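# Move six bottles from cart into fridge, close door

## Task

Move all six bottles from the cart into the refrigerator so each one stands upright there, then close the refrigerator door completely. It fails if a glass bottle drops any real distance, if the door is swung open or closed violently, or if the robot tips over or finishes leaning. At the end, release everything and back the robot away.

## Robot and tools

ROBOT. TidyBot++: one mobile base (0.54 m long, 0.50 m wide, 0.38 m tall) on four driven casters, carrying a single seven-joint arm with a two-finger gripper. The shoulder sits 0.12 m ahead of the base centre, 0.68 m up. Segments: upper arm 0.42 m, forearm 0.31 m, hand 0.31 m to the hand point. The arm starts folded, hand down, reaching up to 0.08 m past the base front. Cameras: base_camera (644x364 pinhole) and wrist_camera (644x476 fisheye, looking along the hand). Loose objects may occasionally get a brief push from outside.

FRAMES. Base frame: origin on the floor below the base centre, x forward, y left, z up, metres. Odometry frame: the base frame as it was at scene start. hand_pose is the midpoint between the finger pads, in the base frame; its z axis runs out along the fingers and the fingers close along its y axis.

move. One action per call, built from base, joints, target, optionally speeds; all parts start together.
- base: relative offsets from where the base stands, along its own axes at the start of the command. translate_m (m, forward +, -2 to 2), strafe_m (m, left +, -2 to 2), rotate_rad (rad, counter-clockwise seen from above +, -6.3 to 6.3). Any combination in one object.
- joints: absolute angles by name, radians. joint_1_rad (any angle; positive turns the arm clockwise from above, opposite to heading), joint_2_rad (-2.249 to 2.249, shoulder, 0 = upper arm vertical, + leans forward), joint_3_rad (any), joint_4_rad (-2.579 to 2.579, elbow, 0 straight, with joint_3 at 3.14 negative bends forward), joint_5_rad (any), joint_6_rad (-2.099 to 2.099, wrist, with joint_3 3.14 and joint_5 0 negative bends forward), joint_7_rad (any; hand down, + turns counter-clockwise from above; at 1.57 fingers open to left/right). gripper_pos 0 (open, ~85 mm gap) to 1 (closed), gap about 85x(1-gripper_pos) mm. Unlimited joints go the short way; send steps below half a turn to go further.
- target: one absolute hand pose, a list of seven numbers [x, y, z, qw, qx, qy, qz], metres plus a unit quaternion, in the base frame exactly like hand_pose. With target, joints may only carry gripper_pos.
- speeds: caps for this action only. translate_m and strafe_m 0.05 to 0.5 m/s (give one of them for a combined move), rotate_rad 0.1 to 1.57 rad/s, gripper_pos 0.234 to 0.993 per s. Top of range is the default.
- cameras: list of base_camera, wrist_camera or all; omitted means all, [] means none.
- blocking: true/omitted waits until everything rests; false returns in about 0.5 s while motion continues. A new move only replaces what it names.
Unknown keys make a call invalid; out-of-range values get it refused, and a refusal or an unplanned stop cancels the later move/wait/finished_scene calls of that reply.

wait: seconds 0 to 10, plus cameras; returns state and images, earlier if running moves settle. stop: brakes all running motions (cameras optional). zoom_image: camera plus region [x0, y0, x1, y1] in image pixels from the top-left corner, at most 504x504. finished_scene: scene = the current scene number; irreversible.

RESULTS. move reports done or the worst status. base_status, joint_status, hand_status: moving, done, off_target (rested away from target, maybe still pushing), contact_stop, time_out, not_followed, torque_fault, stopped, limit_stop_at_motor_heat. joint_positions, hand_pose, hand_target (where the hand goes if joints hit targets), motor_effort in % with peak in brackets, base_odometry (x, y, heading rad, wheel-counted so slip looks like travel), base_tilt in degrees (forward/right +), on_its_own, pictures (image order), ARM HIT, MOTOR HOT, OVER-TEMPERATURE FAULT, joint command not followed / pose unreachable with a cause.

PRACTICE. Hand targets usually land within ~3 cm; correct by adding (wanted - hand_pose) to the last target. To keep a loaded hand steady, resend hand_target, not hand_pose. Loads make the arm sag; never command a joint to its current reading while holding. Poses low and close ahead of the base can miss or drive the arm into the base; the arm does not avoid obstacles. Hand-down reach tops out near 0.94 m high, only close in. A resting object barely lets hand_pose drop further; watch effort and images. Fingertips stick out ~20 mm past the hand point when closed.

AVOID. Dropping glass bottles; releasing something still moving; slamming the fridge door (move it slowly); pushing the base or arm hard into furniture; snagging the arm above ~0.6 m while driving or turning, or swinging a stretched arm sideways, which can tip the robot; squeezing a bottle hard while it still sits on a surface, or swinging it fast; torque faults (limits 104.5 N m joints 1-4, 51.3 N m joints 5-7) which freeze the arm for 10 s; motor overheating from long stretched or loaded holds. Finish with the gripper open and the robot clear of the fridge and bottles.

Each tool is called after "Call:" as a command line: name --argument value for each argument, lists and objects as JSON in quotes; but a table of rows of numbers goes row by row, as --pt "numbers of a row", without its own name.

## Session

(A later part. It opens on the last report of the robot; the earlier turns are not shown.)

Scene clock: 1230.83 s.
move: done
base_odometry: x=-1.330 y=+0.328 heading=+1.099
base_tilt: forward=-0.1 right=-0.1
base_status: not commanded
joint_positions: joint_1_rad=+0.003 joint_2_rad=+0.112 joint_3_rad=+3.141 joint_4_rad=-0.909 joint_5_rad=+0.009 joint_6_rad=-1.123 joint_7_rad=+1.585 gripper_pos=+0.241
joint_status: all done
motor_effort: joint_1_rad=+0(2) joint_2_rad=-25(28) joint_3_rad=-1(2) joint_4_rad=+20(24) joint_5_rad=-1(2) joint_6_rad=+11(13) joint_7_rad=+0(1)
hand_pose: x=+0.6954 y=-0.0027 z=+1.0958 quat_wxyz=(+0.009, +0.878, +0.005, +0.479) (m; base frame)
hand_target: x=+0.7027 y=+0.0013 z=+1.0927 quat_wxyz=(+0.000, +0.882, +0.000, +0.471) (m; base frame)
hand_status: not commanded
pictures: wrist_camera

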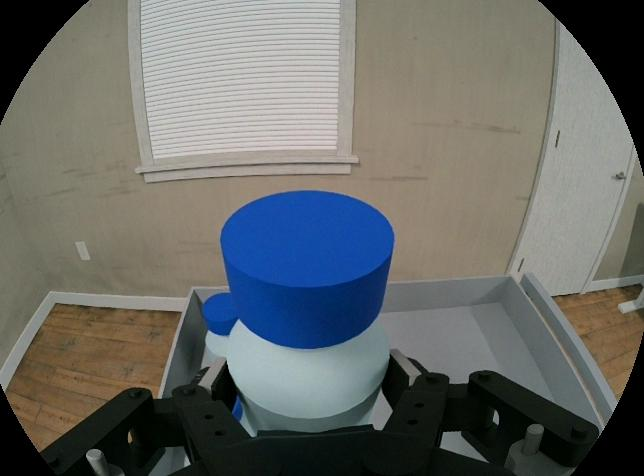

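Call:
move --base '{"translate_m": -0.536, "strafe_m": -0.558, "rotate_rad": 3.099}' --cameras '["wrist_camera"]'

Scene clock: 1252.67 s.
move: done
base_odometry: x=-1.076 y=-0.403 heading=-2.085
base_tilt: forward=-0.1 right=-0.1
base_status: done
joint_positions: joint_1_rad=-0.002 joint_2_rad=+0.131 joint_3_rad=+3.141 joint_4_rad=-0.908 joint_5_rad=+0.009 joint_6_rad=-1.126 joint_7_rad=+1.585 gripper_pos=+0.241
joint_status: not commanded
motor_effort: joint_1_rad=+0(3) joint_2_rad=-26(31) joint_3_rad=+0(2) joint_4_rad=+20(21) joint_5_rad=-1(2) joint_6_rad=+11(12) joint_7_rad=+0(0)
hand_pose: x=+0.7028 y=-0.0001 z=+1.0842 quat_wxyz=(+0.008, +0.883, +0.007, +0.469) (m; base frame)
hand_target: x=+0.7027 y=+0.0013 z=+1.0927 quat_wxyz=(+0.000, +0.882, +0.000, +0.471) (m; base frame)
hand_status: not commanded
pictures: wrist_camera

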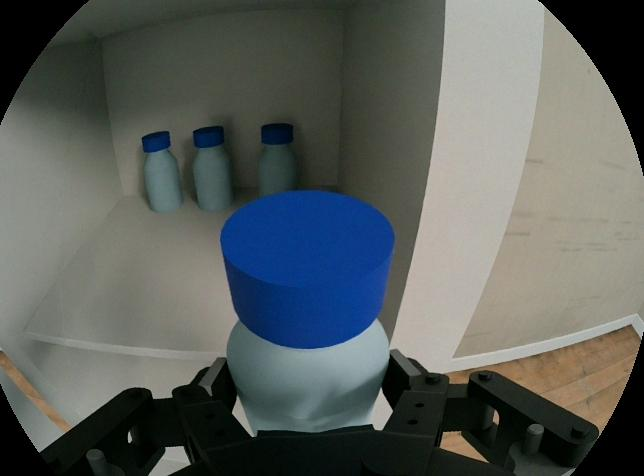

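Call:
move --base '{"translate_m": 0.332, "strafe_m": 0.004}' --speeds '{"translate_m": 0.35}' --joints '{"joint_1_rad": 0.0, "joint_2_rad": 0.06, "joint_3_rad": 3.1416, "joint_4_rad": -1.12, "joint_5_rad": 0.0, "joint_6_rad": -0.945, "joint_7_rad": 1.57}' --cameras '["wrist_camera"]'

Scene clock: 1274.00 s.
move: done
base_odometry: x=-1.236 y=-0.694 heading=-2.084
base_tilt: forward=-0.1 right=-0.1
base_status: done
joint_positions: joint_1_rad=-0.002 joint_2_rad=+0.110 joint_3_rad=+3.141 joint_4_rad=-1.107 joint_5_rad=+0.009 joint_6_rad=-1.008 joint_7_rad=+1.585 gripper_pos=+0.241
joint_status: all done
motor_effort: joint_1_rad=-1(2) joint_2_rad=-26(30) joint_3_rad=-1(2) joint_4_rad=+21(23) joint_5_rad=-1(2) joint_6_rad=+11(12) joint_7_rad=+0(1)
hand_pose: x=+0.7070 y=+0.0001 z=+1.0199 quat_wxyz=(+0.007, +0.897, +0.008, +0.443) (m; base frame)
hand_target: x=+0.6996 y=+0.0013 z=+1.0577 quat_wxyz=(+0.000, +0.874, +0.000, +0.487) (m; base frame)
hand_status: not commanded
pictures: wrist_camera

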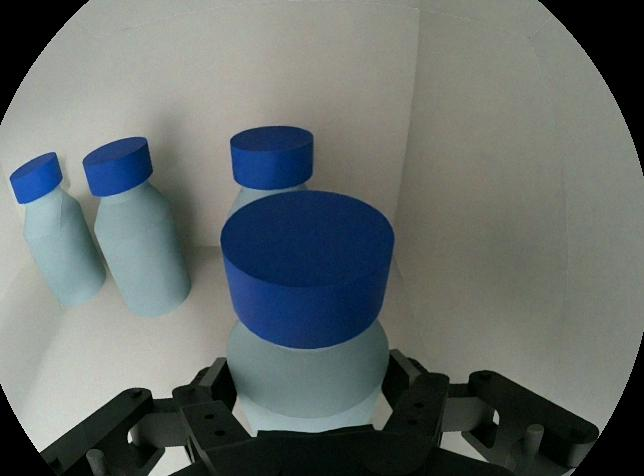

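Call:
move --joints '{"joint_1_rad": 0.0, "joint_2_rad": 0.048, "joint_3_rad": 3.1416, "joint_4_rad": -1.195, "joint_5_rad": 0.0, "joint_6_rad": -0.885, "joint_7_rad": 1.57}' --cameras '[]'

Call:
move --joints '{"joint_1_rad": 0.0, "joint_2_rad": 0.044, "joint_3_rad": 3.1416, "joint_4_rad": -1.235, "joint_5_rad": 0.0, "joint_6_rad": -0.85, "joint_7_rad": 1.57}' --cameras '["wrist_camera"]'

Scene clock: 1286.23 s.
move: done
base_odometry: x=-1.236 y=-0.694 heading=-2.084
base_tilt: forward=-0.1 right=-0.1
base_status: not commanded
joint_positions: joint_1_rad=-0.002 joint_2_rad=+0.094 joint_3_rad=+3.141 joint_4_rad=-1.171 joint_5_rad=+0.009 joint_6_rad=-0.944 joint_7_rad=+1.585 gripper_pos=+0.241
joint_status: all done
motor_effort: joint_1_rad=+0(2) joint_2_rad=-24(27) joint_3_rad=-1(1) joint_4_rad=+20(22) joint_5_rad=-1(3) joint_6_rad=+9(11) joint_7_rad=+0(1)
hand_pose: x=+0.7083 y=+0.0002 z=+1.0096 quat_wxyz=(+0.007, +0.893, +0.008, +0.449) (m; base frame)
hand_target: x=+0.7010 y=+0.0013 z=+1.0387 quat_wxyz=(+0.000, +0.874, +0.000, +0.485) (m; base frame)
hand_status: not commanded
pictures: none
No camera images: "cameras" was empty.

Scene clock: 1286.90 s.
move: done
base_odometry: x=-1.236 y=-0.694 heading=-2.084
base_tilt: forward=-0.1 right=-0.1
base_status: not commanded
joint_positions: joint_1_rad=-0.002 joint_2_rad=+0.079 joint_3_rad=+3.141 joint_4_rad=-1.207 joint_5_rad=+0.009 joint_6_rad=-0.904 joint_7_rad=+1.585 gripper_pos=+0.241
joint_status: all done
motor_effort: joint_1_rad=-1(2) joint_2_rad=-23(25) joint_3_rad=-1(2) joint_4_rad=+19(21) joint_5_rad=-1(2) joint_6_rad=+8(10) joint_7_rad=+0(1)
hand_pose: x=+0.7074 y=+0.0003 z=+1.0089 quat_wxyz=(+0.007, +0.889, +0.008, +0.458) (m; base frame)
hand_target: x=+0.7026 y=+0.0013 z=+1.0277 quat_wxyz=(+0.000, +0.875, +0.000, +0.485) (m; base frame)
hand_status: not commanded
pictures: wrist_camera

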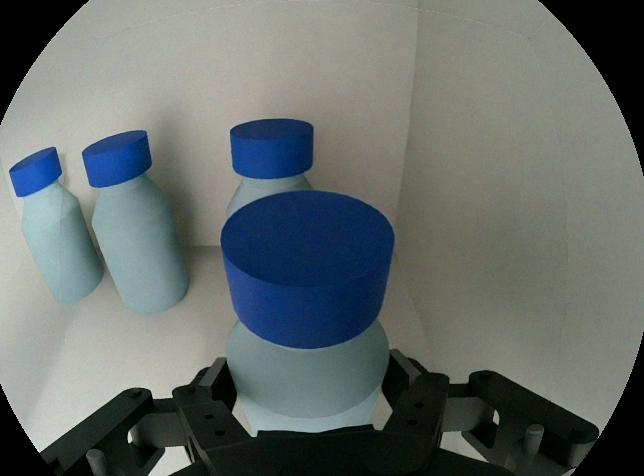

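Call:
move --joints '{"joint_1_rad": 0.0, "joint_2_rad": 0.042, "joint_3_rad": 3.1416, "joint_4_rad": -1.265, "joint_5_rad": 0.0, "joint_6_rad": -0.825, "joint_7_rad": 1.57}' --cameras '[]'

Call:
move --joints '{"gripper_pos": 0.04}' --speeds '{"gripper_pos": 0.4}' --cameras '["wrist_camera"]'

Scene clock: 1296.60 s.
move: done
base_odometry: x=-1.236 y=-0.694 heading=-2.084
base_tilt: forward=-0.1 right=-0.1
base_status: not commanded
joint_positions: joint_1_rad=-0.002 joint_2_rad=+0.069 joint_3_rad=+3.141 joint_4_rad=-1.232 joint_5_rad=+0.009 joint_6_rad=-0.873 joint_7_rad=+1.585 gripper_pos=+0.241
joint_status: all done
motor_effort: joint_1_rad=-1(2) joint_2_rad=-22(24) joint_3_rad=-1(2) joint_4_rad=+19(20) joint_5_rad=-1(1) joint_6_rad=+8(9) joint_7_rad=+0(1)
hand_pose: x=+0.7073 y=+0.0004 z=+1.0087 quat_wxyz=(+0.007, +0.885, +0.008, +0.465) (m; base frame)
hand_target: x=+0.7037 y=+0.0013 z=+1.0185 quat_wxyz=(+0.000, +0.875, +0.000, +0.484) (m; base frame)
hand_status: not commanded
pictures: none
No camera images: "cameras" was empty.

Scene clock: 1297.50 s.
move: done
base_odometry: x=-1.236 y=-0.694 heading=-2.084
base_tilt: forward=-0.1 right=-0.1
base_status: not commanded
joint_positions: joint_1_rad=-0.002 joint_2_rad=+0.069 joint_3_rad=+3.141 joint_4_rad=-1.233 joint_5_rad=+0.009 joint_6_rad=-0.869 joint_7_rad=+1.585 gripper_pos=+0.040
joint_status: all done
motor_effort: joint_1_rad=+0(1) joint_2_rad=-22(24) joint_3_rad=+0(1) joint_4_rad=+19(20) joint_5_rad=-1(2) joint_6_rad=+8(10) joint_7_rad=+0(0)
hand_pose: x=+0.7080 y=+0.0004 z=+1.0094 quat_wxyz=(+0.007, +0.884, +0.008, +0.467) (m; base frame)
hand_target: x=+0.7037 y=+0.0013 z=+1.0185 quat_wxyz=(+0.000, +0.875, +0.000, +0.484) (m; base frame)
hand_status: not commanded
pictures: wrist_camera

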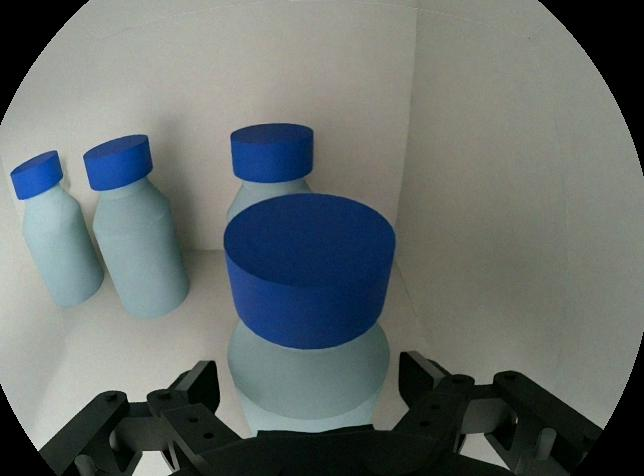

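Call:
move --base '{"translate_m": -0.27}' --cameras '["wrist_camera"]'

Scene clock: 1316.63 s.
move: done
base_odometry: x=-1.103 y=-0.459 heading=-2.084
base_tilt: forward=-0.1 right=-0.1
base_status: done
joint_positions: joint_1_rad=-0.001 joint_2_rad=+0.047 joint_3_rad=+3.141 joint_4_rad=-1.234 joint_5_rad=+0.009 joint_6_rad=-0.866 joint_7_rad=+1.585 gripper_pos=+0.040
joint_status: not commanded
motor_effort: joint_1_rad=-1(2) joint_2_rad=-21(26) joint_3_rad=-1(2) joint_4_rad=+18(19) joint_5_rad=-1(2) joint_6_rad=+7(9) joint_7_rad=+0(0)
hand_pose: x=+0.7011 y=+0.0002 z=+1.0223 quat_wxyz=(+0.008, +0.879, +0.008, +0.477) (m; base frame)
hand_target: x=+0.7037 y=+0.0013 z=+1.0185 quat_wxyz=(+0.000, +0.875, +0.000, +0.484) (m; base frame)
hand_status: not commanded
pictures: wrist_camera

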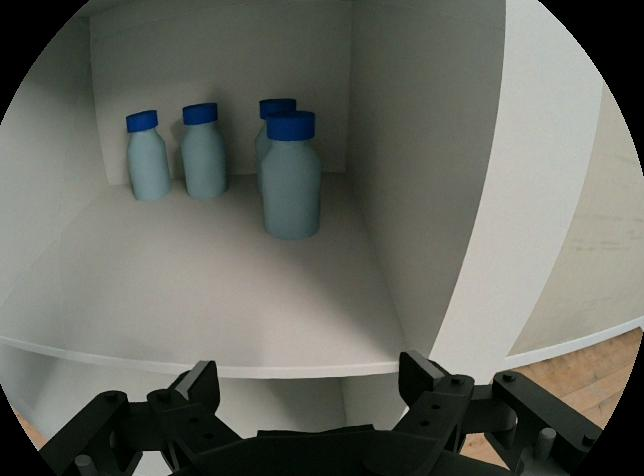

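Call:
move --base '{"translate_m": -0.542, "strafe_m": -0.669, "rotate_rad": -3.099}' --joints '{"joint_1_rad": 0.0, "joint_2_rad": 0.14, "joint_3_rad": 3.1416, "joint_4_rad": -0.90, "joint_5_rad": 0.0, "joint_6_rad": -1.12, "joint_7_rad": 1.57, "gripper_pos": 0.05}' --cameras '[]'

Call:
move --joints '{"joint_1_rad": 0.0, "joint_2_rad": 0.031, "joint_3_rad": 3.1416, "joint_4_rad": -1.462, "joint_5_rad": 0.0, "joint_6_rad": -0.689, "joint_7_rad": 1.57}' --cameras '["wrist_camera"]'

Scene clock: 1332.20 s.
move: done
base_odometry: x=-1.419 y=+0.342 heading=+1.100
base_tilt: forward=-0.1 right=-0.1
base_status: done
joint_positions: joint_1_rad=+0.002 joint_2_rad=+0.118 joint_3_rad=+3.140 joint_4_rad=-0.919 joint_5_rad=+0.009 joint_6_rad=-1.078 joint_7_rad=+1.585 gripper_pos=+0.052
joint_status: all done
motor_effort: joint_1_rad=-1(3) joint_2_rad=-23(27) joint_3_rad=-1(3) joint_4_rad=+17(20) joint_5_rad=-1(2) joint_6_rad=+8(9) joint_7_rad=+0(1)
hand_pose: x=+0.7054 y=-0.0015 z=+1.0986 quat_wxyz=(+0.008, +0.871, +0.006, +0.491) (m; base frame)
hand_target: x=+0.7076 y=+0.0013 z=+1.0846 quat_wxyz=(+0.000, +0.882, +0.000, +0.471) (m; base frame)
hand_status: not commanded
pictures: none
No camera images: "cameras" was empty.

Scene clock: 1334.23 s.
move: done
base_odometry: x=-1.419 y=+0.342 heading=+1.100
base_tilt: forward=-0.1 right=-0.1
base_status: not commanded
joint_positions: joint_1_rad=+0.002 joint_2_rad=+0.065 joint_3_rad=+3.140 joint_4_rad=-1.427 joint_5_rad=+0.009 joint_6_rad=-0.737 joint_7_rad=+1.585 gripper_pos=+0.052
joint_status: all done
motor_effort: joint_1_rad=-1(1) joint_2_rad=-22(25) joint_3_rad=+0(2) joint_4_rad=+19(20) joint_5_rad=-1(2) joint_6_rad=+7(9) joint_7_rad=+0(1)
hand_pose: x=+0.7060 y=-0.0008 z=+0.9362 quat_wxyz=(+0.008, +0.898, +0.008, +0.441) (m; base frame)
hand_target: x=+0.7004 y=+0.0013 z=+0.9482 quat_wxyz=(+0.000, +0.887, +0.000, +0.462) (m; base frame)
hand_status: not commanded
pictures: wrist_camera

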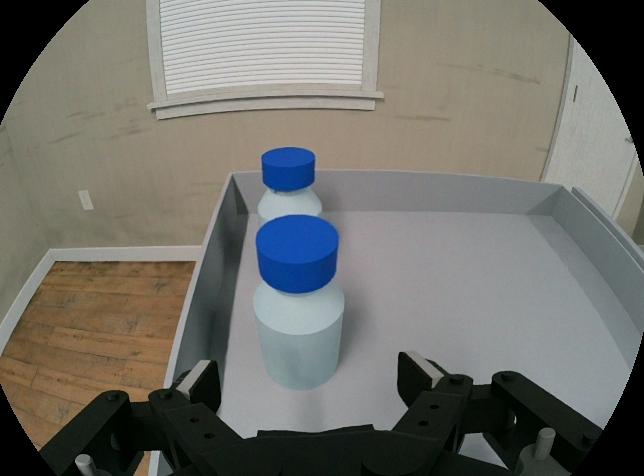

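Call:
zoom_image --camera "wrist_camera" --region '[150, 140, 450, 440]'

Scaled by 1.680.

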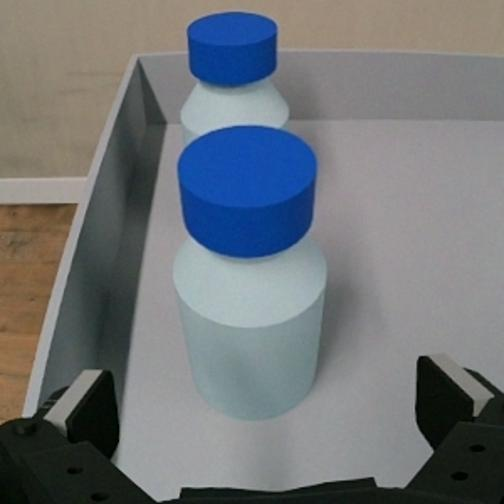

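Call:
move --base '{"translate_m": 0.093, "strafe_m": 0.006}' --speeds '{"translate_m": 0.15}' --joints '{"joint_1_rad": 0.0, "joint_2_rad": 0.052, "joint_3_rad": 3.1416, "joint_4_rad": -1.731, "joint_5_rad": 0.0, "joint_6_rad": -0.399, "joint_7_rad": 1.57, "gripper_pos": 0.10}' --cameras '["wrist_camera"]'

Scene clock: 1376.13 s.
move: done
base_odometry: x=-1.383 y=+0.427 heading=+1.099
base_tilt: forward=-0.1 right=-0.1
base_status: done
joint_positions: joint_1_rad=+0.002 joint_2_rad=+0.051 joint_3_rad=+3.140 joint_4_rad=-1.697 joint_5_rad=+0.009 joint_6_rad=-0.447 joint_7_rad=+1.585 gripper_pos=+0.100
joint_status: all done
motor_effort: joint_1_rad=-1(2) joint_2_rad=-22(26) joint_3_rad=+0(2) joint_4_rad=+19(20) joint_5_rad=-1(2) joint_6_rad=+8(9) joint_7_rad=+0(1)
hand_pose: x=+0.7025 y=-0.0001 z=+0.8653 quat_wxyz=(+0.007, +0.890, +0.009, +0.456) (m; base frame)
hand_target: x=+0.7031 y=+0.0013 z=+0.8572 quat_wxyz=(+0.000, +0.887, +0.000, +0.462) (m; base frame)
hand_status: not commanded
pictures: wrist_camera

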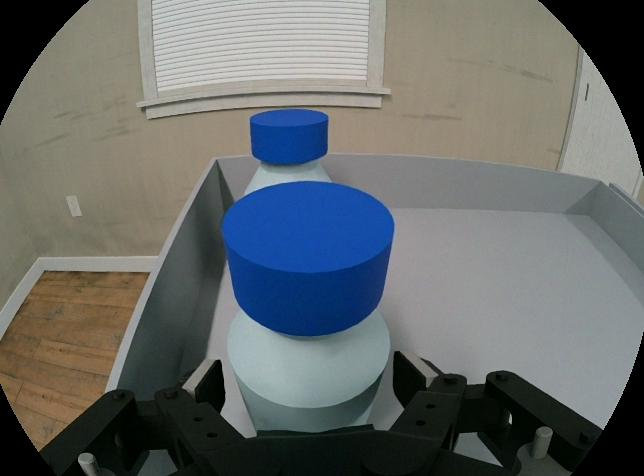

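Call:
move --base '{"translate_m": 0.003}' --speeds '{"translate_m": 0.1, "gripper_pos": 0.3}' --joints '{"gripper_pos": 0.265}' --cameras '[]'

Call:
move --joints '{"joint_1_rad": 0.0, "joint_2_rad": 0.14, "joint_3_rad": 3.1416, "joint_4_rad": -0.87, "joint_5_rad": 0.0, "joint_6_rad": -1.15, "joint_7_rad": 1.57}' --cameras '["wrist_camera"]'

Scene clock: 1391.43 s.
move: done
base_odometry: x=-1.381 y=+0.430 heading=+1.099
base_tilt: forward=-0.1 right=-0.1
base_status: done
joint_positions: joint_1_rad=+0.002 joint_2_rad=+0.051 joint_3_rad=+3.140 joint_4_rad=-1.697 joint_5_rad=+0.009 joint_6_rad=-0.442 joint_7_rad=+1.585 gripper_pos=+0.239
joint_status: all done
motor_effort: joint_1_rad=+0(2) joint_2_rad=-19(26) joint_3_rad=+0(2) joint_4_rad=+18(19) joint_5_rad=-1(1) joint_6_rad=+7(9) joint_7_rad=+0(1)
hand_pose: x=+0.7033 y=-0.0001 z=+0.8663 quat_wxyz=(+0.007, +0.889, +0.009, +0.458) (m; base frame)
hand_target: x=+0.7031 y=+0.0013 z=+0.8572 quat_wxyz=(+0.000, +0.887, +0.000, +0.462) (m; base frame)
hand_status: not commanded
pictures: none
No camera images: "cameras" was empty.

Scene clock: 1393.87 s.
move: done
base_odometry: x=-1.381 y=+0.430 heading=+1.099
base_tilt: forward=-0.1 right=-0.1
base_status: not commanded
joint_positions: joint_1_rad=+0.002 joint_2_rad=+0.111 joint_3_rad=+3.140 joint_4_rad=-0.908 joint_5_rad=+0.009 joint_6_rad=-1.122 joint_7_rad=+1.585 gripper_pos=+0.243
joint_status: all done
motor_effort: joint_1_rad=+0(2) joint_2_rad=-25(28) joint_3_rad=+0(2) joint_4_rad=+20(25) joint_5_rad=-1(2) joint_6_rad=+11(12) joint_7_rad=+0(1)
hand_pose: x=+0.6952 y=-0.0015 z=+1.0969 quat_wxyz=(+0.008, +0.877, +0.006, +0.480) (m; base frame)
hand_target: x=+0.7027 y=+0.0013 z=+1.0926 quat_wxyz=(+0.000, +0.882, +0.000, +0.471) (m; base frame)
hand_status: not commanded
pictures: wrist_camera

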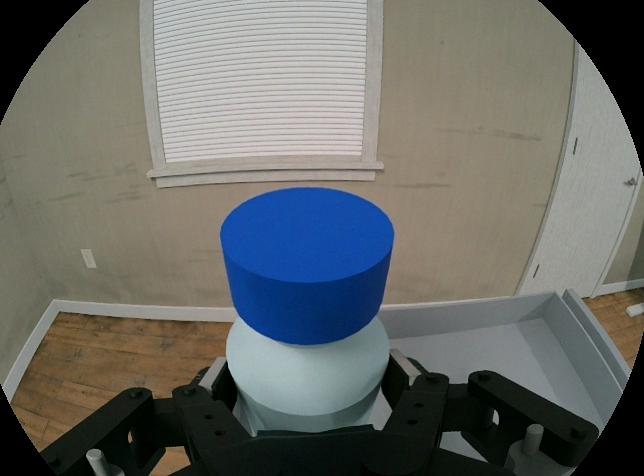

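Call:
move --base '{"translate_m": -0.547, "strafe_m": -0.727, "rotate_rad": 3.099}' --joints '{"joint_1_rad": -0.08, "joint_2_rad": 0.14, "joint_3_rad": 3.1416, "joint_4_rad": -0.87, "joint_5_rad": 0.0, "joint_6_rad": -1.15, "joint_7_rad": 1.57}' --cameras '["wrist_camera"]'

Scene clock: 1427.57 s.
move: done
base_odometry: x=-0.982 y=-0.388 heading=-2.086
base_tilt: forward=-0.1 right=-0.1
base_status: done
joint_positions: joint_1_rad=-0.085 joint_2_rad=+0.129 joint_3_rad=+3.140 joint_4_rad=-0.907 joint_5_rad=+0.009 joint_6_rad=-1.126 joint_7_rad=+1.585 gripper_pos=+0.243
joint_status: all done
motor_effort: joint_1_rad=+0(3) joint_2_rad=-26(30) joint_3_rad=+0(3) joint_4_rad=+20(21) joint_5_rad=-1(3) joint_6_rad=+10(12) joint_7_rad=+0(1)
hand_pose: x=+0.6999 y=+0.0490 z=+1.0861 quat_wxyz=(-0.012, +0.881, +0.044, +0.471) (m; base frame)
hand_target: x=+0.7008 y=+0.0480 z=+1.0927 quat_wxyz=(-0.019, +0.881, +0.035, +0.471) (m; base frame)
hand_status: not commanded
pictures: wrist_camera

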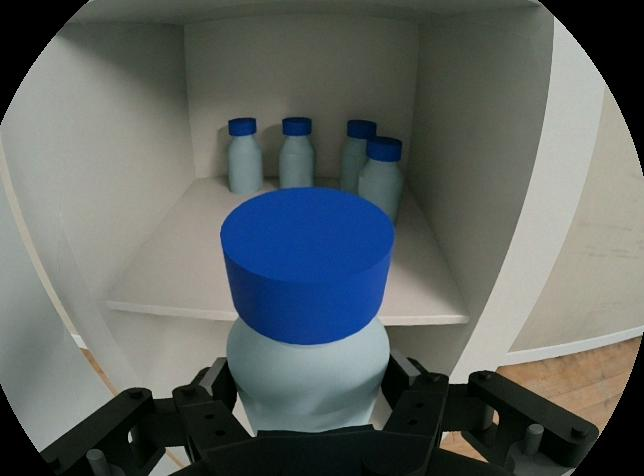

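Call:
move --base '{"translate_m": 0.391, "strafe_m": 0.018}' --speeds '{"translate_m": 0.35}' --joints '{"joint_1_rad": -0.08, "joint_2_rad": 0.06, "joint_3_rad": 3.1416, "joint_4_rad": -1.12, "joint_5_rad": 0.0, "joint_6_rad": -0.945, "joint_7_rad": 1.57}' --cameras '["wrist_camera"]'

Scene clock: 1486.53 s.
move: done
base_odometry: x=-1.159 y=-0.737 heading=-2.085
base_tilt: forward=-0.1 right=-0.1
base_status: done
joint_positions: joint_1_rad=-0.085 joint_2_rad=+0.109 joint_3_rad=+3.140 joint_4_rad=-1.106 joint_5_rad=+0.009 joint_6_rad=-1.007 joint_7_rad=+1.585 gripper_pos=+0.243
joint_status: all done
motor_effort: joint_1_rad=+0(1) joint_2_rad=-26(30) joint_3_rad=+0(1) joint_4_rad=+21(23) joint_5_rad=-1(2) joint_6_rad=+11(11) joint_7_rad=+0(1)
hand_pose: x=+0.7048 y=+0.0496 z=+1.0211 quat_wxyz=(-0.011, +0.895, +0.046, +0.444) (m; base frame)
hand_target: x=+0.6976 y=+0.0477 z=+1.0577 quat_wxyz=(-0.020, +0.873, +0.035, +0.486) (m; base frame)
hand_status: not commanded
pictures: wrist_camera

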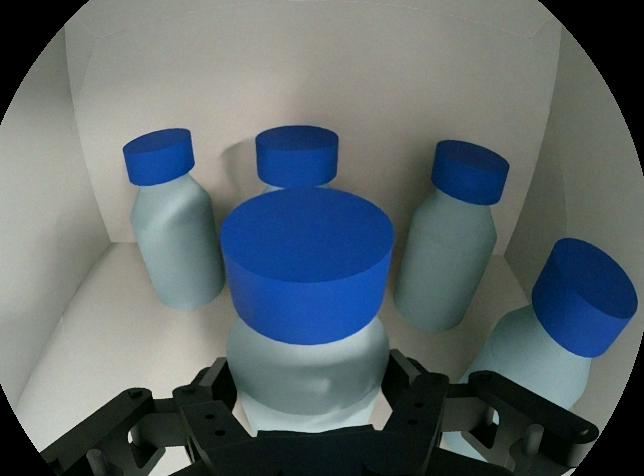

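Call:
move --joints '{"joint_1_rad": -0.08, "joint_2_rad": 0.048, "joint_3_rad": 3.1416, "joint_4_rad": -1.195, "joint_5_rad": 0.0, "joint_6_rad": -0.885, "joint_7_rad": 1.57}' --cameras '[]'

Call:
move --joints '{"joint_1_rad": -0.08, "joint_2_rad": 0.043, "joint_3_rad": 3.1416, "joint_4_rad": -1.25, "joint_5_rad": 0.0, "joint_6_rad": -0.838, "joint_7_rad": 1.57}' --cameras '["wrist_camera"]'

Scene clock: 1497.37 s.
move: done
base_odometry: x=-1.159 y=-0.737 heading=-2.085
base_tilt: forward=-0.1 right=-0.1
base_status: not commanded
joint_positions: joint_1_rad=-0.085 joint_2_rad=+0.095 joint_3_rad=+3.140 joint_4_rad=-1.171 joint_5_rad=+0.009 joint_6_rad=-0.944 joint_7_rad=+1.585 gripper_pos=+0.243
joint_status: all done
motor_effort: joint_1_rad=-1(1) joint_2_rad=-24(26) joint_3_rad=+0(1) joint_4_rad=+20(22) joint_5_rad=-1(2) joint_6_rad=+9(11) joint_7_rad=+0(2)
hand_pose: x=+0.7064 y=+0.0499 z=+1.0097 quat_wxyz=(-0.012, +0.892, +0.046, +0.449) (m; base frame)
hand_target: x=+0.6990 y=+0.0478 z=+1.0387 quat_wxyz=(-0.020, +0.874, +0.035, +0.485) (m; base frame)
hand_status: not commanded
pictures: none
No camera images: "cameras" was empty.

Scene clock: 1498.13 s.
move: done
base_odometry: x=-1.159 y=-0.737 heading=-2.085
base_tilt: forward=-0.1 right=-0.1
base_status: not commanded
joint_positions: joint_1_rad=-0.085 joint_2_rad=+0.075 joint_3_rad=+3.140 joint_4_rad=-1.218 joint_5_rad=+0.009 joint_6_rad=-0.889 joint_7_rad=+1.585 gripper_pos=+0.243
joint_status: all done
motor_effort: joint_1_rad=-1(1) joint_2_rad=-22(25) joint_3_rad=-1(2) joint_4_rad=+19(21) joint_5_rad=-1(2) joint_6_rad=+9(10) joint_7_rad=+0(1)
hand_pose: x=+0.7054 y=+0.0499 z=+1.0089 quat_wxyz=(-0.012, +0.886, +0.046, +0.461) (m; base frame)
hand_target: x=+0.7011 y=+0.0480 z=+1.0230 quat_wxyz=(-0.020, +0.874, +0.035, +0.484) (m; base frame)
hand_status: not commanded
pictures: wrist_camera

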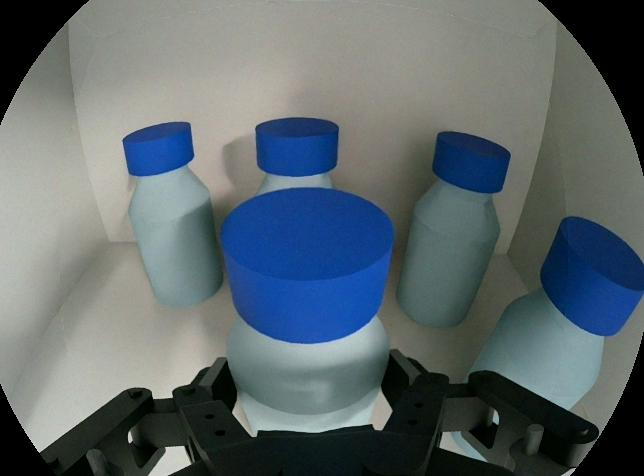

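Call:
move --joints '{"gripper_pos": 0.05}' --speeds '{"gripper_pos": 0.4}' --cameras '["wrist_camera"]'

Call:
move --base '{"translate_m": -0.27}' --cameras '["wrist_camera"]'

Scene clock: 1509.93 s.
move: done
base_odometry: x=-1.159 y=-0.737 heading=-2.085
base_tilt: forward=-0.1 right=-0.1
base_status: not commanded
joint_positions: joint_1_rad=-0.085 joint_2_rad=+0.073 joint_3_rad=+3.140 joint_4_rad=-1.219 joint_5_rad=+0.009 joint_6_rad=-0.882 joint_7_rad=+1.585 gripper_pos=+0.052
joint_status: all done
motor_effort: joint_1_rad=+0(1) joint_2_rad=-23(24) joint_3_rad=-1(1) joint_4_rad=+19(20) joint_5_rad=-1(2) joint_6_rad=+8(9) joint_7_rad=+0(0)
hand_pose: x=+0.7062 y=+0.0500 z=+1.0111 quat_wxyz=(-0.012, +0.884, +0.046, +0.465) (m; base frame)
hand_target: x=+0.7011 y=+0.0480 z=+1.0230 quat_wxyz=(-0.020, +0.874, +0.035, +0.484) (m; base frame)
hand_status: not commanded
pictures: wrist_camera

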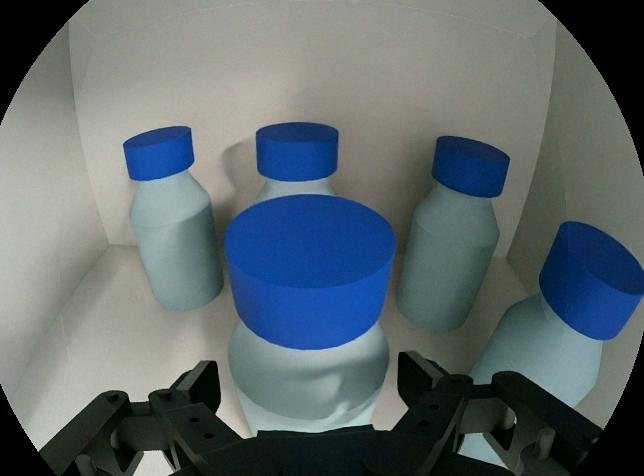

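Scene clock: 1511.73 s.
move: done
base_odometry: x=-1.026 y=-0.502 heading=-2.085
base_tilt: forward=-0.1 right=-0.1
base_status: done
joint_positions: joint_1_rad=-0.084 joint_2_rad=+0.050 joint_3_rad=+3.140 joint_4_rad=-1.220 joint_5_rad=+0.009 joint_6_rad=-0.879 joint_7_rad=+1.585 gripper_pos=+0.052
joint_status: not commanded
motor_effort: joint_1_rad=-1(3) joint_2_rad=-21(26) joint_3_rad=+0(3) joint_4_rad=+19(19) joint_5_rad=-1(2) joint_6_rad=+7(9) joint_7_rad=+0(1)
hand_pose: x=+0.6990 y=+0.0489 z=+1.0249 quat_wxyz=(-0.012, +0.878, +0.045, +0.476) (m; base frame)
hand_target: x=+0.7011 y=+0.0480 z=+1.0230 quat_wxyz=(-0.020, +0.874, +0.035, +0.484) (m; base frame)
hand_status: not commanded
pictures: wrist_camera

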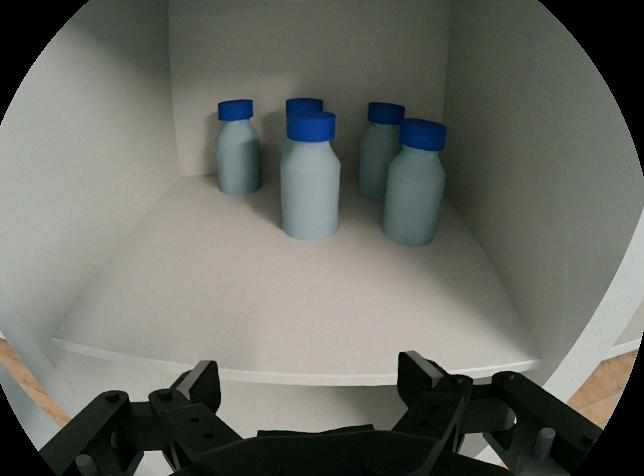

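Call:
move --base '{"translate_m": -0.656, "strafe_m": -0.775, "rotate_rad": -3.098}' --joints '{"joint_1_rad": 0.0, "joint_2_rad": 0.14, "joint_3_rad": 3.1416, "joint_4_rad": -0.90, "joint_5_rad": 0.0, "joint_6_rad": -1.12, "joint_7_rad": 1.57, "gripper_pos": 0.06}' --cameras '["wrist_camera"]'

Call:
move --joints '{"joint_1_rad": 0.0, "joint_2_rad": 0.031, "joint_3_rad": 3.1416, "joint_4_rad": -1.462, "joint_5_rad": 0.0, "joint_6_rad": -0.689, "joint_7_rad": 1.57}' --cameras '["wrist_camera"]'

Scene clock: 1546.03 s.
move: done
base_odometry: x=-1.379 y=+0.451 heading=+1.101
base_tilt: forward=-0.1 right=-0.1
base_status: done
joint_positions: joint_1_rad=-0.003 joint_2_rad=+0.113 joint_3_rad=+3.139 joint_4_rad=-0.919 joint_5_rad=+0.009 joint_6_rad=-1.078 joint_7_rad=+1.585 gripper_pos=+0.060
joint_status: all done
motor_effort: joint_1_rad=+0(3) joint_2_rad=-22(26) joint_3_rad=+0(3) joint_4_rad=+17(20) joint_5_rad=-1(2) joint_6_rad=+9(9) joint_7_rad=+0(1)
hand_pose: x=+0.7036 y=+0.0019 z=+1.1013 quat_wxyz=(+0.007, +0.870, +0.009, +0.493) (m; base frame)
hand_target: x=+0.7076 y=+0.0013 z=+1.0846 quat_wxyz=(+0.000, +0.882, +0.000, +0.471) (m; base frame)
hand_status: not commanded
pictures: wrist_camera

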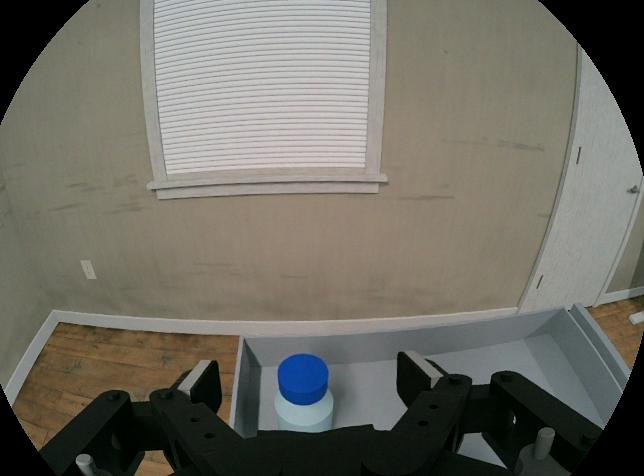

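Scene clock: 1548.07 s.
move: done
base_odometry: x=-1.379 y=+0.451 heading=+1.101
base_tilt: forward=-0.1 right=-0.1
base_status: not commanded
joint_positions: joint_1_rad=-0.003 joint_2_rad=+0.065 joint_3_rad=+3.139 joint_4_rad=-1.427 joint_5_rad=+0.009 joint_6_rad=-0.737 joint_7_rad=+1.585 gripper_pos=+0.060
joint_status: all done
motor_effort: joint_1_rad=+0(2) joint_2_rad=-22(25) joint_3_rad=+0(2) joint_4_rad=+19(21) joint_5_rad=-1(2) joint_6_rad=+7(9) joint_7_rad=+0(1)
hand_pose: x=+0.7060 y=+0.0026 z=+0.9363 quat_wxyz=(+0.006, +0.897, +0.011, +0.441) (m; base frame)
hand_target: x=+0.7004 y=+0.0013 z=+0.9481 quat_wxyz=(+0.000, +0.887, +0.000, +0.462) (m; base frame)
hand_status: not commanded
pictures: wrist_camera

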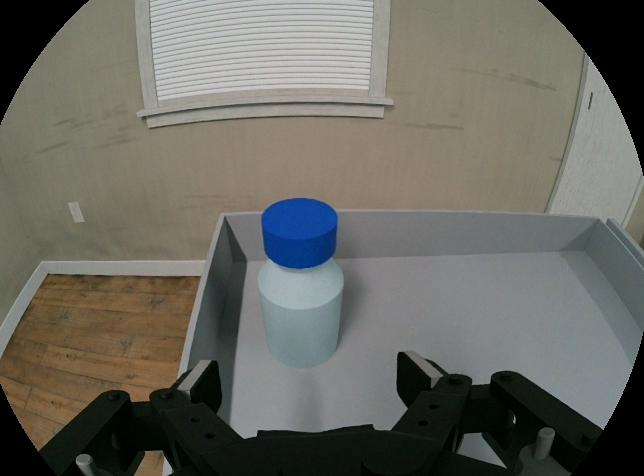

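Call:
move --base '{"translate_m": 0.112, "strafe_m": 0.004}' --speeds '{"translate_m": 0.15}' --joints '{"joint_1_rad": 0.0, "joint_2_rad": 0.052, "joint_3_rad": 3.1416, "joint_4_rad": -1.731, "joint_5_rad": 0.0, "joint_6_rad": -0.399, "joint_7_rad": 1.57, "gripper_pos": 0.09}' --cameras '["base_camera", "wrist_camera"]'

Scene clock: 1558.53 s.
move: done
base_odometry: x=-1.332 y=+0.552 heading=+1.100
base_tilt: forward=-0.1 right=-0.1
base_status: done
joint_positions: joint_1_rad=-0.003 joint_2_rad=+0.050 joint_3_rad=+3.139 joint_4_rad=-1.696 joint_5_rad=+0.009 joint_6_rad=-0.447 joint_7_rad=+1.585 gripper_pos=+0.092
joint_status: all done
motor_effort: joint_1_rad=+0(2) joint_2_rad=-21(25) joint_3_rad=-1(2) joint_4_rad=+19(20) joint_5_rad=-1(2) joint_6_rad=+8(9) joint_7_rad=+0(1)
hand_pose: x=+0.7024 y=+0.0033 z=+0.8658 quat_wxyz=(+0.006, +0.890, +0.012, +0.457) (m; base frame)
hand_target: x=+0.7031 y=+0.0013 z=+0.8571 quat_wxyz=(+0.000, +0.887, +0.000, +0.462) (m; base frame)
hand_status: not commanded
pictures: base_camera, wrist_camera

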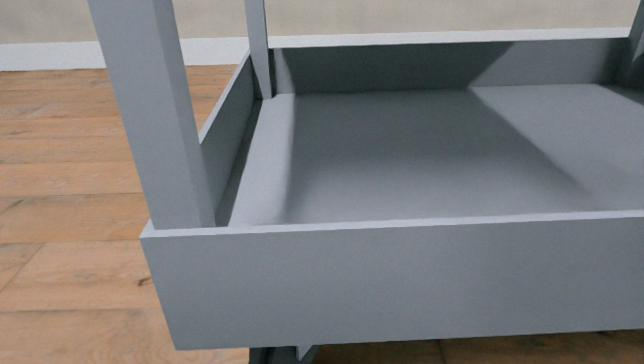

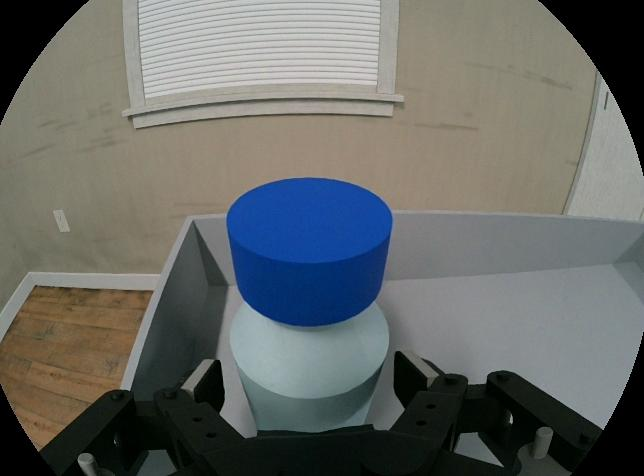

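Call:
move --base '{"translate_m": 0.009}' --speeds '{"translate_m": 0.1, "gripper_pos": 0.3}' --joints '{"gripper_pos": 0.265}' --cameras '[]'

Call:
move --joints '{"joint_1_rad": 0.0, "joint_2_rad": 0.14, "joint_3_rad": 3.1416, "joint_4_rad": -0.87, "joint_5_rad": 0.0, "joint_6_rad": -1.15, "joint_7_rad": 1.57}' --cameras '["wrist_camera"]'

Scene clock: 1571.13 s.
move: off_target
base_odometry: x=-1.328 y=+0.560 heading=+1.100
base_tilt: forward=-0.1 right=-0.1
base_status: done
joint_positions: joint_1_rad=-0.003 joint_2_rad=+0.050 joint_3_rad=+3.139 joint_4_rad=-1.697 joint_5_rad=+0.009 joint_6_rad=-0.442 joint_7_rad=+1.585 gripper_pos=+0.234
joint_status: gripper_pos off_target (ended at +0.234, target +0.265)
motor_effort: joint_1_rad=+0(2) joint_2_rad=-19(27) joint_3_rad=-1(2) joint_4_rad=+18(19) joint_5_rad=-1(2) joint_6_rad=+8(8) joint_7_rad=+0(0)
hand_pose: x=+0.7033 y=+0.0030 z=+0.8669 quat_wxyz=(+0.006, +0.888, +0.012, +0.459) (m; base frame)
hand_target: x=+0.7031 y=+0.0013 z=+0.8571 quat_wxyz=(+0.000, +0.887, +0.000, +0.462) (m; base frame)
hand_status: not commanded
pictures: none
No camera images: "cameras" was empty.

Scene clock: 1573.57 s.
move: done
base_odometry: x=-1.328 y=+0.560 heading=+1.100
base_tilt: forward=-0.1 right=-0.1
base_status: not commanded
joint_positions: joint_1_rad=-0.003 joint_2_rad=+0.111 joint_3_rad=+3.139 joint_4_rad=-0.908 joint_5_rad=+0.009 joint_6_rad=-1.122 joint_7_rad=+1.585 gripper_pos=+0.237
joint_status: all done
motor_effort: joint_1_rad=-1(2) joint_2_rad=-25(28) joint_3_rad=+0(2) joint_4_rad=+20(25) joint_5_rad=-1(2) joint_6_rad=+11(12) joint_7_rad=+0(2)
hand_pose: x=+0.6952 y=+0.0015 z=+1.0970 quat_wxyz=(+0.007, +0.877, +0.008, +0.480) (m; base frame)
hand_target: x=+0.7027 y=+0.0013 z=+1.0927 quat_wxyz=(+0.000, +0.882, +0.000, +0.471) (m; base frame)
hand_status: not commanded
pictures: wrist_camera

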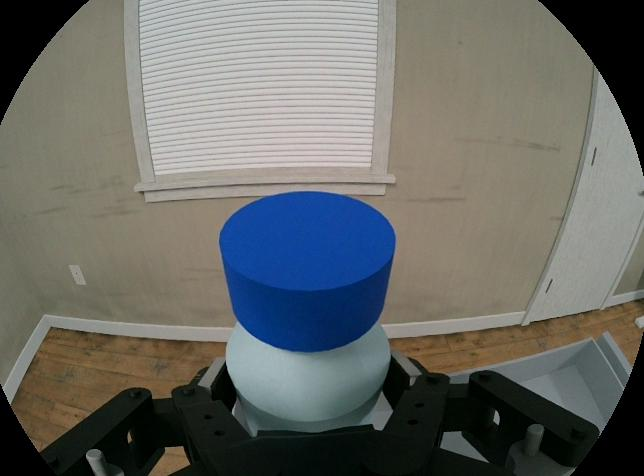

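Call:
move --base '{"translate_m": -0.689, "strafe_m": -0.755, "rotate_rad": 3.098}' --joints '{"joint_1_rad": -0.283, "joint_2_rad": 0.14, "joint_3_rad": 3.1416, "joint_4_rad": -0.87, "joint_5_rad": 0.0, "joint_6_rad": -1.15, "joint_7_rad": 1.57}' --cameras '["wrist_camera", "base_camera"]'

Scene clock: 1614.00 s.
move: done
base_odometry: x=-0.967 y=-0.396 heading=-2.086
base_tilt: forward=-0.1 right=-0.1
base_status: done
joint_positions: joint_1_rad=-0.287 joint_2_rad=+0.137 joint_3_rad=+3.138 joint_4_rad=-0.906 joint_5_rad=+0.009 joint_6_rad=-1.126 joint_7_rad=+1.585 gripper_pos=+0.237
joint_status: all done
motor_effort: joint_1_rad=-1(4) joint_2_rad=-26(32) joint_3_rad=+0(3) joint_4_rad=+20(22) joint_5_rad=-1(3) joint_6_rad=+10(12) joint_7_rad=+0(2)
hand_pose: x=+0.6812 y=+0.1662 z=+1.0815 quat_wxyz=(-0.060, +0.874, +0.134, +0.463) (m; base frame)
hand_target: x=+0.6791 y=+0.1643 z=+1.0927 quat_wxyz=(-0.067, +0.873, +0.124, +0.467) (m; base frame)
hand_status: not commanded
pictures: base_camera, wrist_camera

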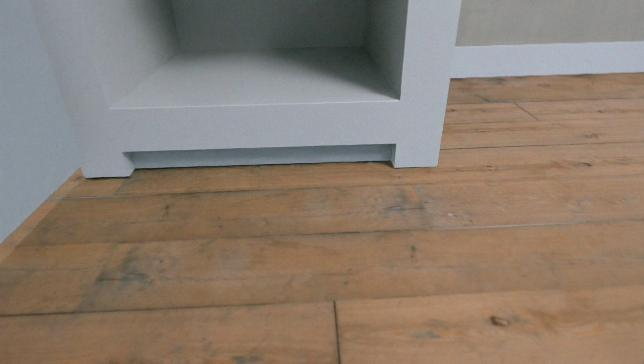

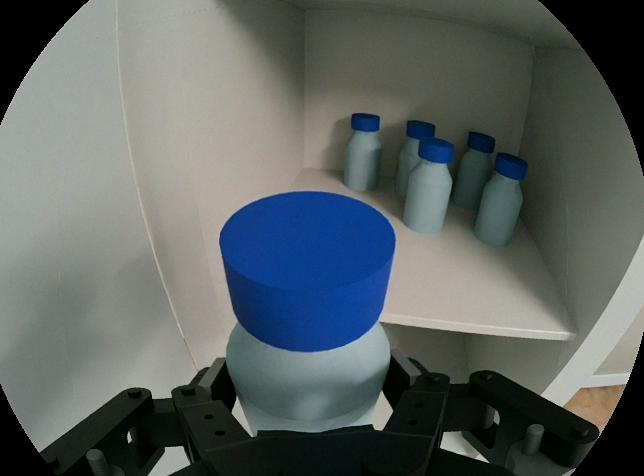

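Call:
move --cameras '["wrist_camera"]'

Scene clock: 1639.27 s.
base_odometry: x=-0.967 y=-0.396 heading=-2.086
base_tilt: forward=-0.1 right=-0.1
base_status: done
joint_positions: joint_1_rad=-0.287 joint_2_rad=+0.137 joint_3_rad=+3.138 joint_4_rad=-0.906 joint_5_rad=+0.009 joint_6_rad=-1.126 joint_7_rad=+1.585 gripper_pos=+0.237
joint_status: all done
motor_effort: joint_1_rad=+0(4) joint_2_rad=-27(32) joint_3_rad=+0(3) joint_4_rad=+20(22) joint_5_rad=-1(3) joint_6_rad=+11(12) joint_7_rad=+0(2)
hand_pose: x=+0.6812 y=+0.1662 z=+1.0815 quat_wxyz=(-0.060, +0.874, +0.134, +0.463) (m; base frame)
hand_target: x=+0.6791 y=+0.1643 z=+1.0927 quat_wxyz=(-0.067, +0.873, +0.124, +0.467) (m; base frame)
hand_status: not commanded
pictures: wrist_camera

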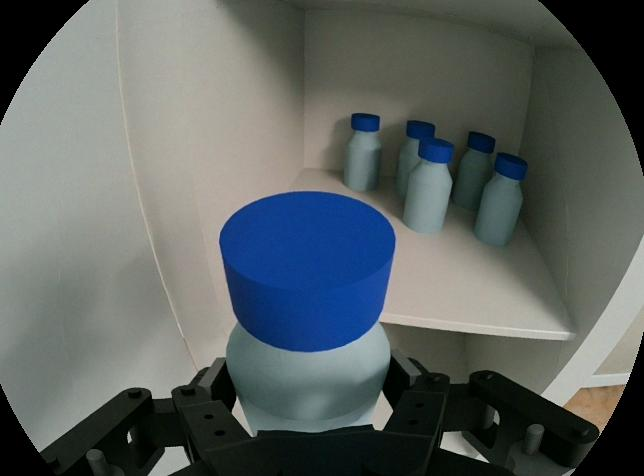

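Call:
move --base '{"translate_m": 0.413}' --joints '{"joint_1_rad": -0.283, "joint_2_rad": 0.06, "joint_4_rad": -1.12, "joint_6_rad": -0.945}' --speeds '{"translate_m": 0.35}' --cameras '["wrist_camera"]'

Scene clock: 1647.50 s.
move: done
base_odometry: x=-1.171 y=-0.756 heading=-2.085
base_tilt: forward=-0.1 right=-0.1
base_status: done
joint_positions: joint_1_rad=-0.287 joint_2_rad=+0.110 joint_3_rad=+3.138 joint_4_rad=-1.106 joint_5_rad=+0.009 joint_6_rad=-1.007 joint_7_rad=+1.585 gripper_pos=+0.237
joint_status: all done
motor_effort: joint_1_rad=-1(1) joint_2_rad=-26(30) joint_3_rad=-1(1) joint_4_rad=+21(22) joint_5_rad=-1(2) joint_6_rad=+11(12) joint_7_rad=+0(1)
hand_pose: x=+0.6831 y=+0.1670 z=+1.0208 quat_wxyz=(-0.056, +0.886, +0.136, +0.440) (m; base frame)
hand_target: x=+0.6761 y=+0.1634 z=+1.0577 quat_wxyz=(-0.069, +0.865, +0.123, +0.482) (m; base frame)
hand_status: not commanded
pictures: wrist_camera

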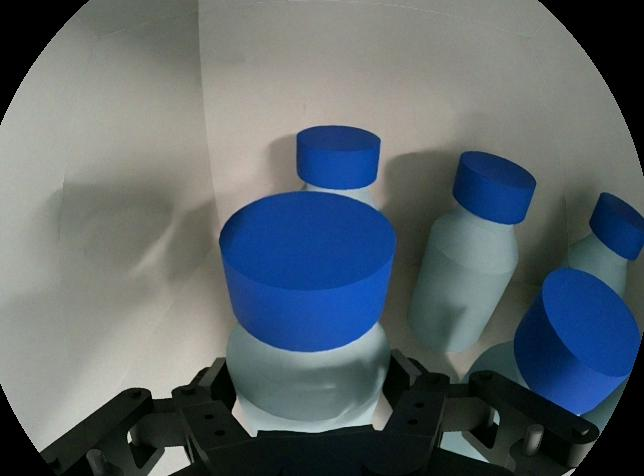

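Call:
move --joints '{"joint_1_rad": -0.283, "joint_2_rad": 0.048, "joint_4_rad": -1.195, "joint_6_rad": -0.885}' --cameras '["wrist_camera"]'

Call:
move --joints '{"joint_1_rad": -0.283, "joint_2_rad": 0.043, "joint_4_rad": -1.25, "joint_6_rad": -0.838}' --cameras '["wrist_camera"]'

Scene clock: 1658.97 s.
move: done
base_odometry: x=-1.171 y=-0.756 heading=-2.085
base_tilt: forward=-0.1 right=-0.1
base_status: not commanded
joint_positions: joint_1_rad=-0.287 joint_2_rad=+0.093 joint_3_rad=+3.138 joint_4_rad=-1.170 joint_5_rad=+0.009 joint_6_rad=-0.943 joint_7_rad=+1.585 gripper_pos=+0.237
joint_status: all done
motor_effort: joint_1_rad=+0(1) joint_2_rad=-24(26) joint_3_rad=-1(1) joint_4_rad=+20(22) joint_5_rad=-1(2) joint_6_rad=+9(11) joint_7_rad=+0(0)
hand_pose: x=+0.6839 y=+0.1673 z=+1.0111 quat_wxyz=(-0.057, +0.882, +0.136, +0.447) (m; base frame)
hand_target: x=+0.6775 y=+0.1638 z=+1.0387 quat_wxyz=(-0.069, +0.866, +0.123, +0.480) (m; base frame)
hand_status: not commanded
pictures: wrist_camera

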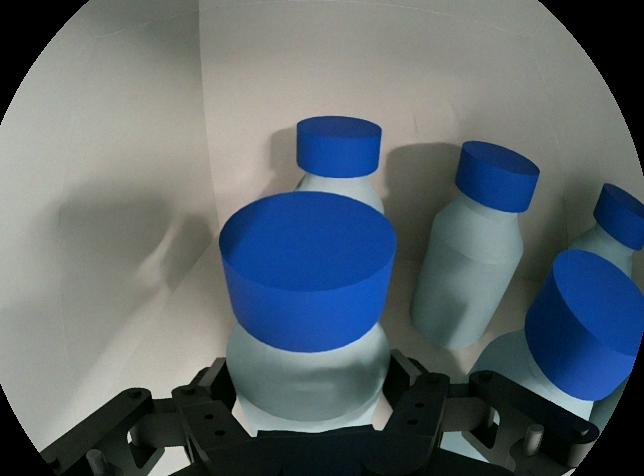

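Scene clock: 1659.73 s.
move: done
base_odometry: x=-1.171 y=-0.756 heading=-2.085
base_tilt: forward=-0.1 right=-0.1
base_status: not commanded
joint_positions: joint_1_rad=-0.287 joint_2_rad=+0.073 joint_3_rad=+3.138 joint_4_rad=-1.218 joint_5_rad=+0.009 joint_6_rad=-0.889 joint_7_rad=+1.585 gripper_pos=+0.237
joint_status: all done
motor_effort: joint_1_rad=-1(2) joint_2_rad=-22(25) joint_3_rad=-1(1) joint_4_rad=+19(20) joint_5_rad=-1(1) joint_6_rad=+8(10) joint_7_rad=+0(0)
hand_pose: x=+0.6830 y=+0.1672 z=+1.0103 quat_wxyz=(-0.059, +0.876, +0.135, +0.459) (m; base frame)
hand_target: x=+0.6795 y=+0.1644 z=+1.0230 quat_wxyz=(-0.068, +0.866, +0.123, +0.479) (m; base frame)
hand_status: not commanded
pictures: wrist_camera

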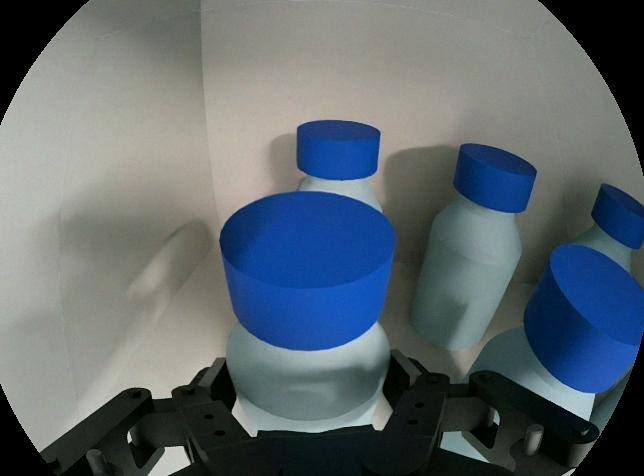

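Call:
move --joints '{"joint_1_rad": -0.283, "joint_2_rad": 0.042, "joint_4_rad": -1.262, "joint_6_rad": -0.827}' --cameras '[]'

Call:
move --joints '{"gripper_pos": 0.03}' --speeds '{"gripper_pos": 0.4}' --cameras '["wrist_camera"]'

Scene clock: 1667.90 s.
move: done
base_odometry: x=-1.171 y=-0.756 heading=-2.085
base_tilt: forward=-0.1 right=-0.1
base_status: not commanded
joint_positions: joint_1_rad=-0.287 joint_2_rad=+0.069 joint_3_rad=+3.138 joint_4_rad=-1.228 joint_5_rad=+0.009 joint_6_rad=-0.876 joint_7_rad=+1.585 gripper_pos=+0.237
joint_status: all done
motor_effort: joint_1_rad=-1(1) joint_2_rad=-21(22) joint_3_rad=-1(1) joint_4_rad=+19(20) joint_5_rad=-2(2) joint_6_rad=+8(9) joint_7_rad=+0(0)
hand_pose: x=+0.6828 y=+0.1671 z=+1.0103 quat_wxyz=(-0.059, +0.875, +0.135, +0.462) (m; base frame)
hand_target: x=+0.6800 y=+0.1645 z=+1.0197 quat_wxyz=(-0.068, +0.866, +0.123, +0.479) (m; base frame)
hand_status: not commanded
pictures: none
No camera images: "cameras" was empty.

Scene clock: 1668.83 s.
move: done
base_odometry: x=-1.171 y=-0.756 heading=-2.085
base_tilt: forward=-0.1 right=-0.1
base_status: not commanded
joint_positions: joint_1_rad=-0.287 joint_2_rad=+0.069 joint_3_rad=+3.138 joint_4_rad=-1.229 joint_5_rad=+0.009 joint_6_rad=-0.871 joint_7_rad=+1.585 gripper_pos=+0.032
joint_status: all done
motor_effort: joint_1_rad=+0(1) joint_2_rad=-22(23) joint_3_rad=-1(2) joint_4_rad=+19(19) joint_5_rad=-1(2) joint_6_rad=+8(9) joint_7_rad=+0(0)
hand_pose: x=+0.6834 y=+0.1674 z=+1.0109 quat_wxyz=(-0.060, +0.874, +0.135, +0.463) (m; base frame)
hand_target: x=+0.6800 y=+0.1645 z=+1.0197 quat_wxyz=(-0.068, +0.866, +0.123, +0.479) (m; base frame)
hand_status: not commanded
pictures: wrist_camera

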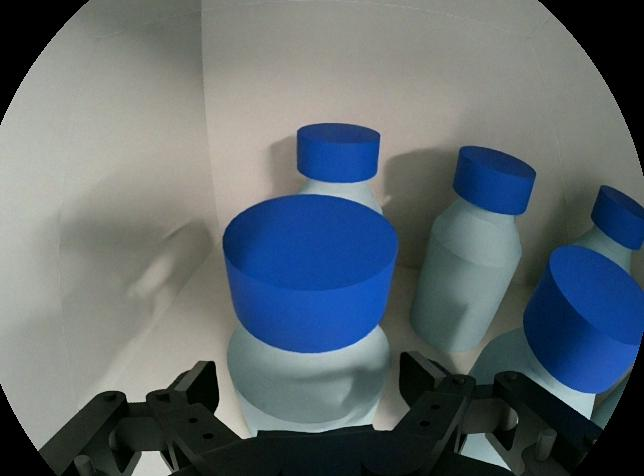

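Call:
move --base '{"translate_m": -0.38, "strafe_m": -0.03}' --speeds '{"translate_m": 0.35}' --cameras '["wrist_camera"]'

Scene clock: 1696.67 s.
move: done
base_odometry: x=-1.010 y=-0.410 heading=-2.085
base_tilt: forward=-0.1 right=-0.1
base_status: done
joint_positions: joint_1_rad=-0.286 joint_2_rad=+0.056 joint_3_rad=+3.138 joint_4_rad=-1.230 joint_5_rad=+0.009 joint_6_rad=-0.868 joint_7_rad=+1.585 gripper_pos=+0.032
joint_status: not commanded
motor_effort: joint_1_rad=+0(2) joint_2_rad=-21(26) joint_3_rad=+0(2) joint_4_rad=+18(19) joint_5_rad=-1(1) joint_6_rad=+8(9) joint_7_rad=+0(0)
hand_pose: x=+0.6800 y=+0.1662 z=+1.0186 quat_wxyz=(-0.060, +0.870, +0.134, +0.470) (m; base frame)
hand_target: x=+0.6800 y=+0.1645 z=+1.0197 quat_wxyz=(-0.068, +0.866, +0.123, +0.479) (m; base frame)
hand_status: not commanded
pictures: wrist_camera

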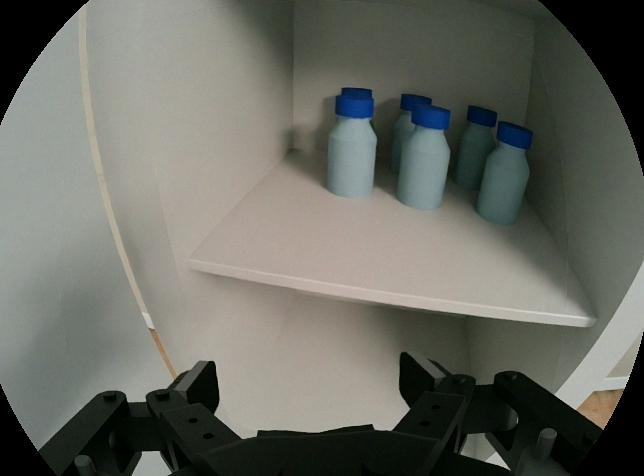

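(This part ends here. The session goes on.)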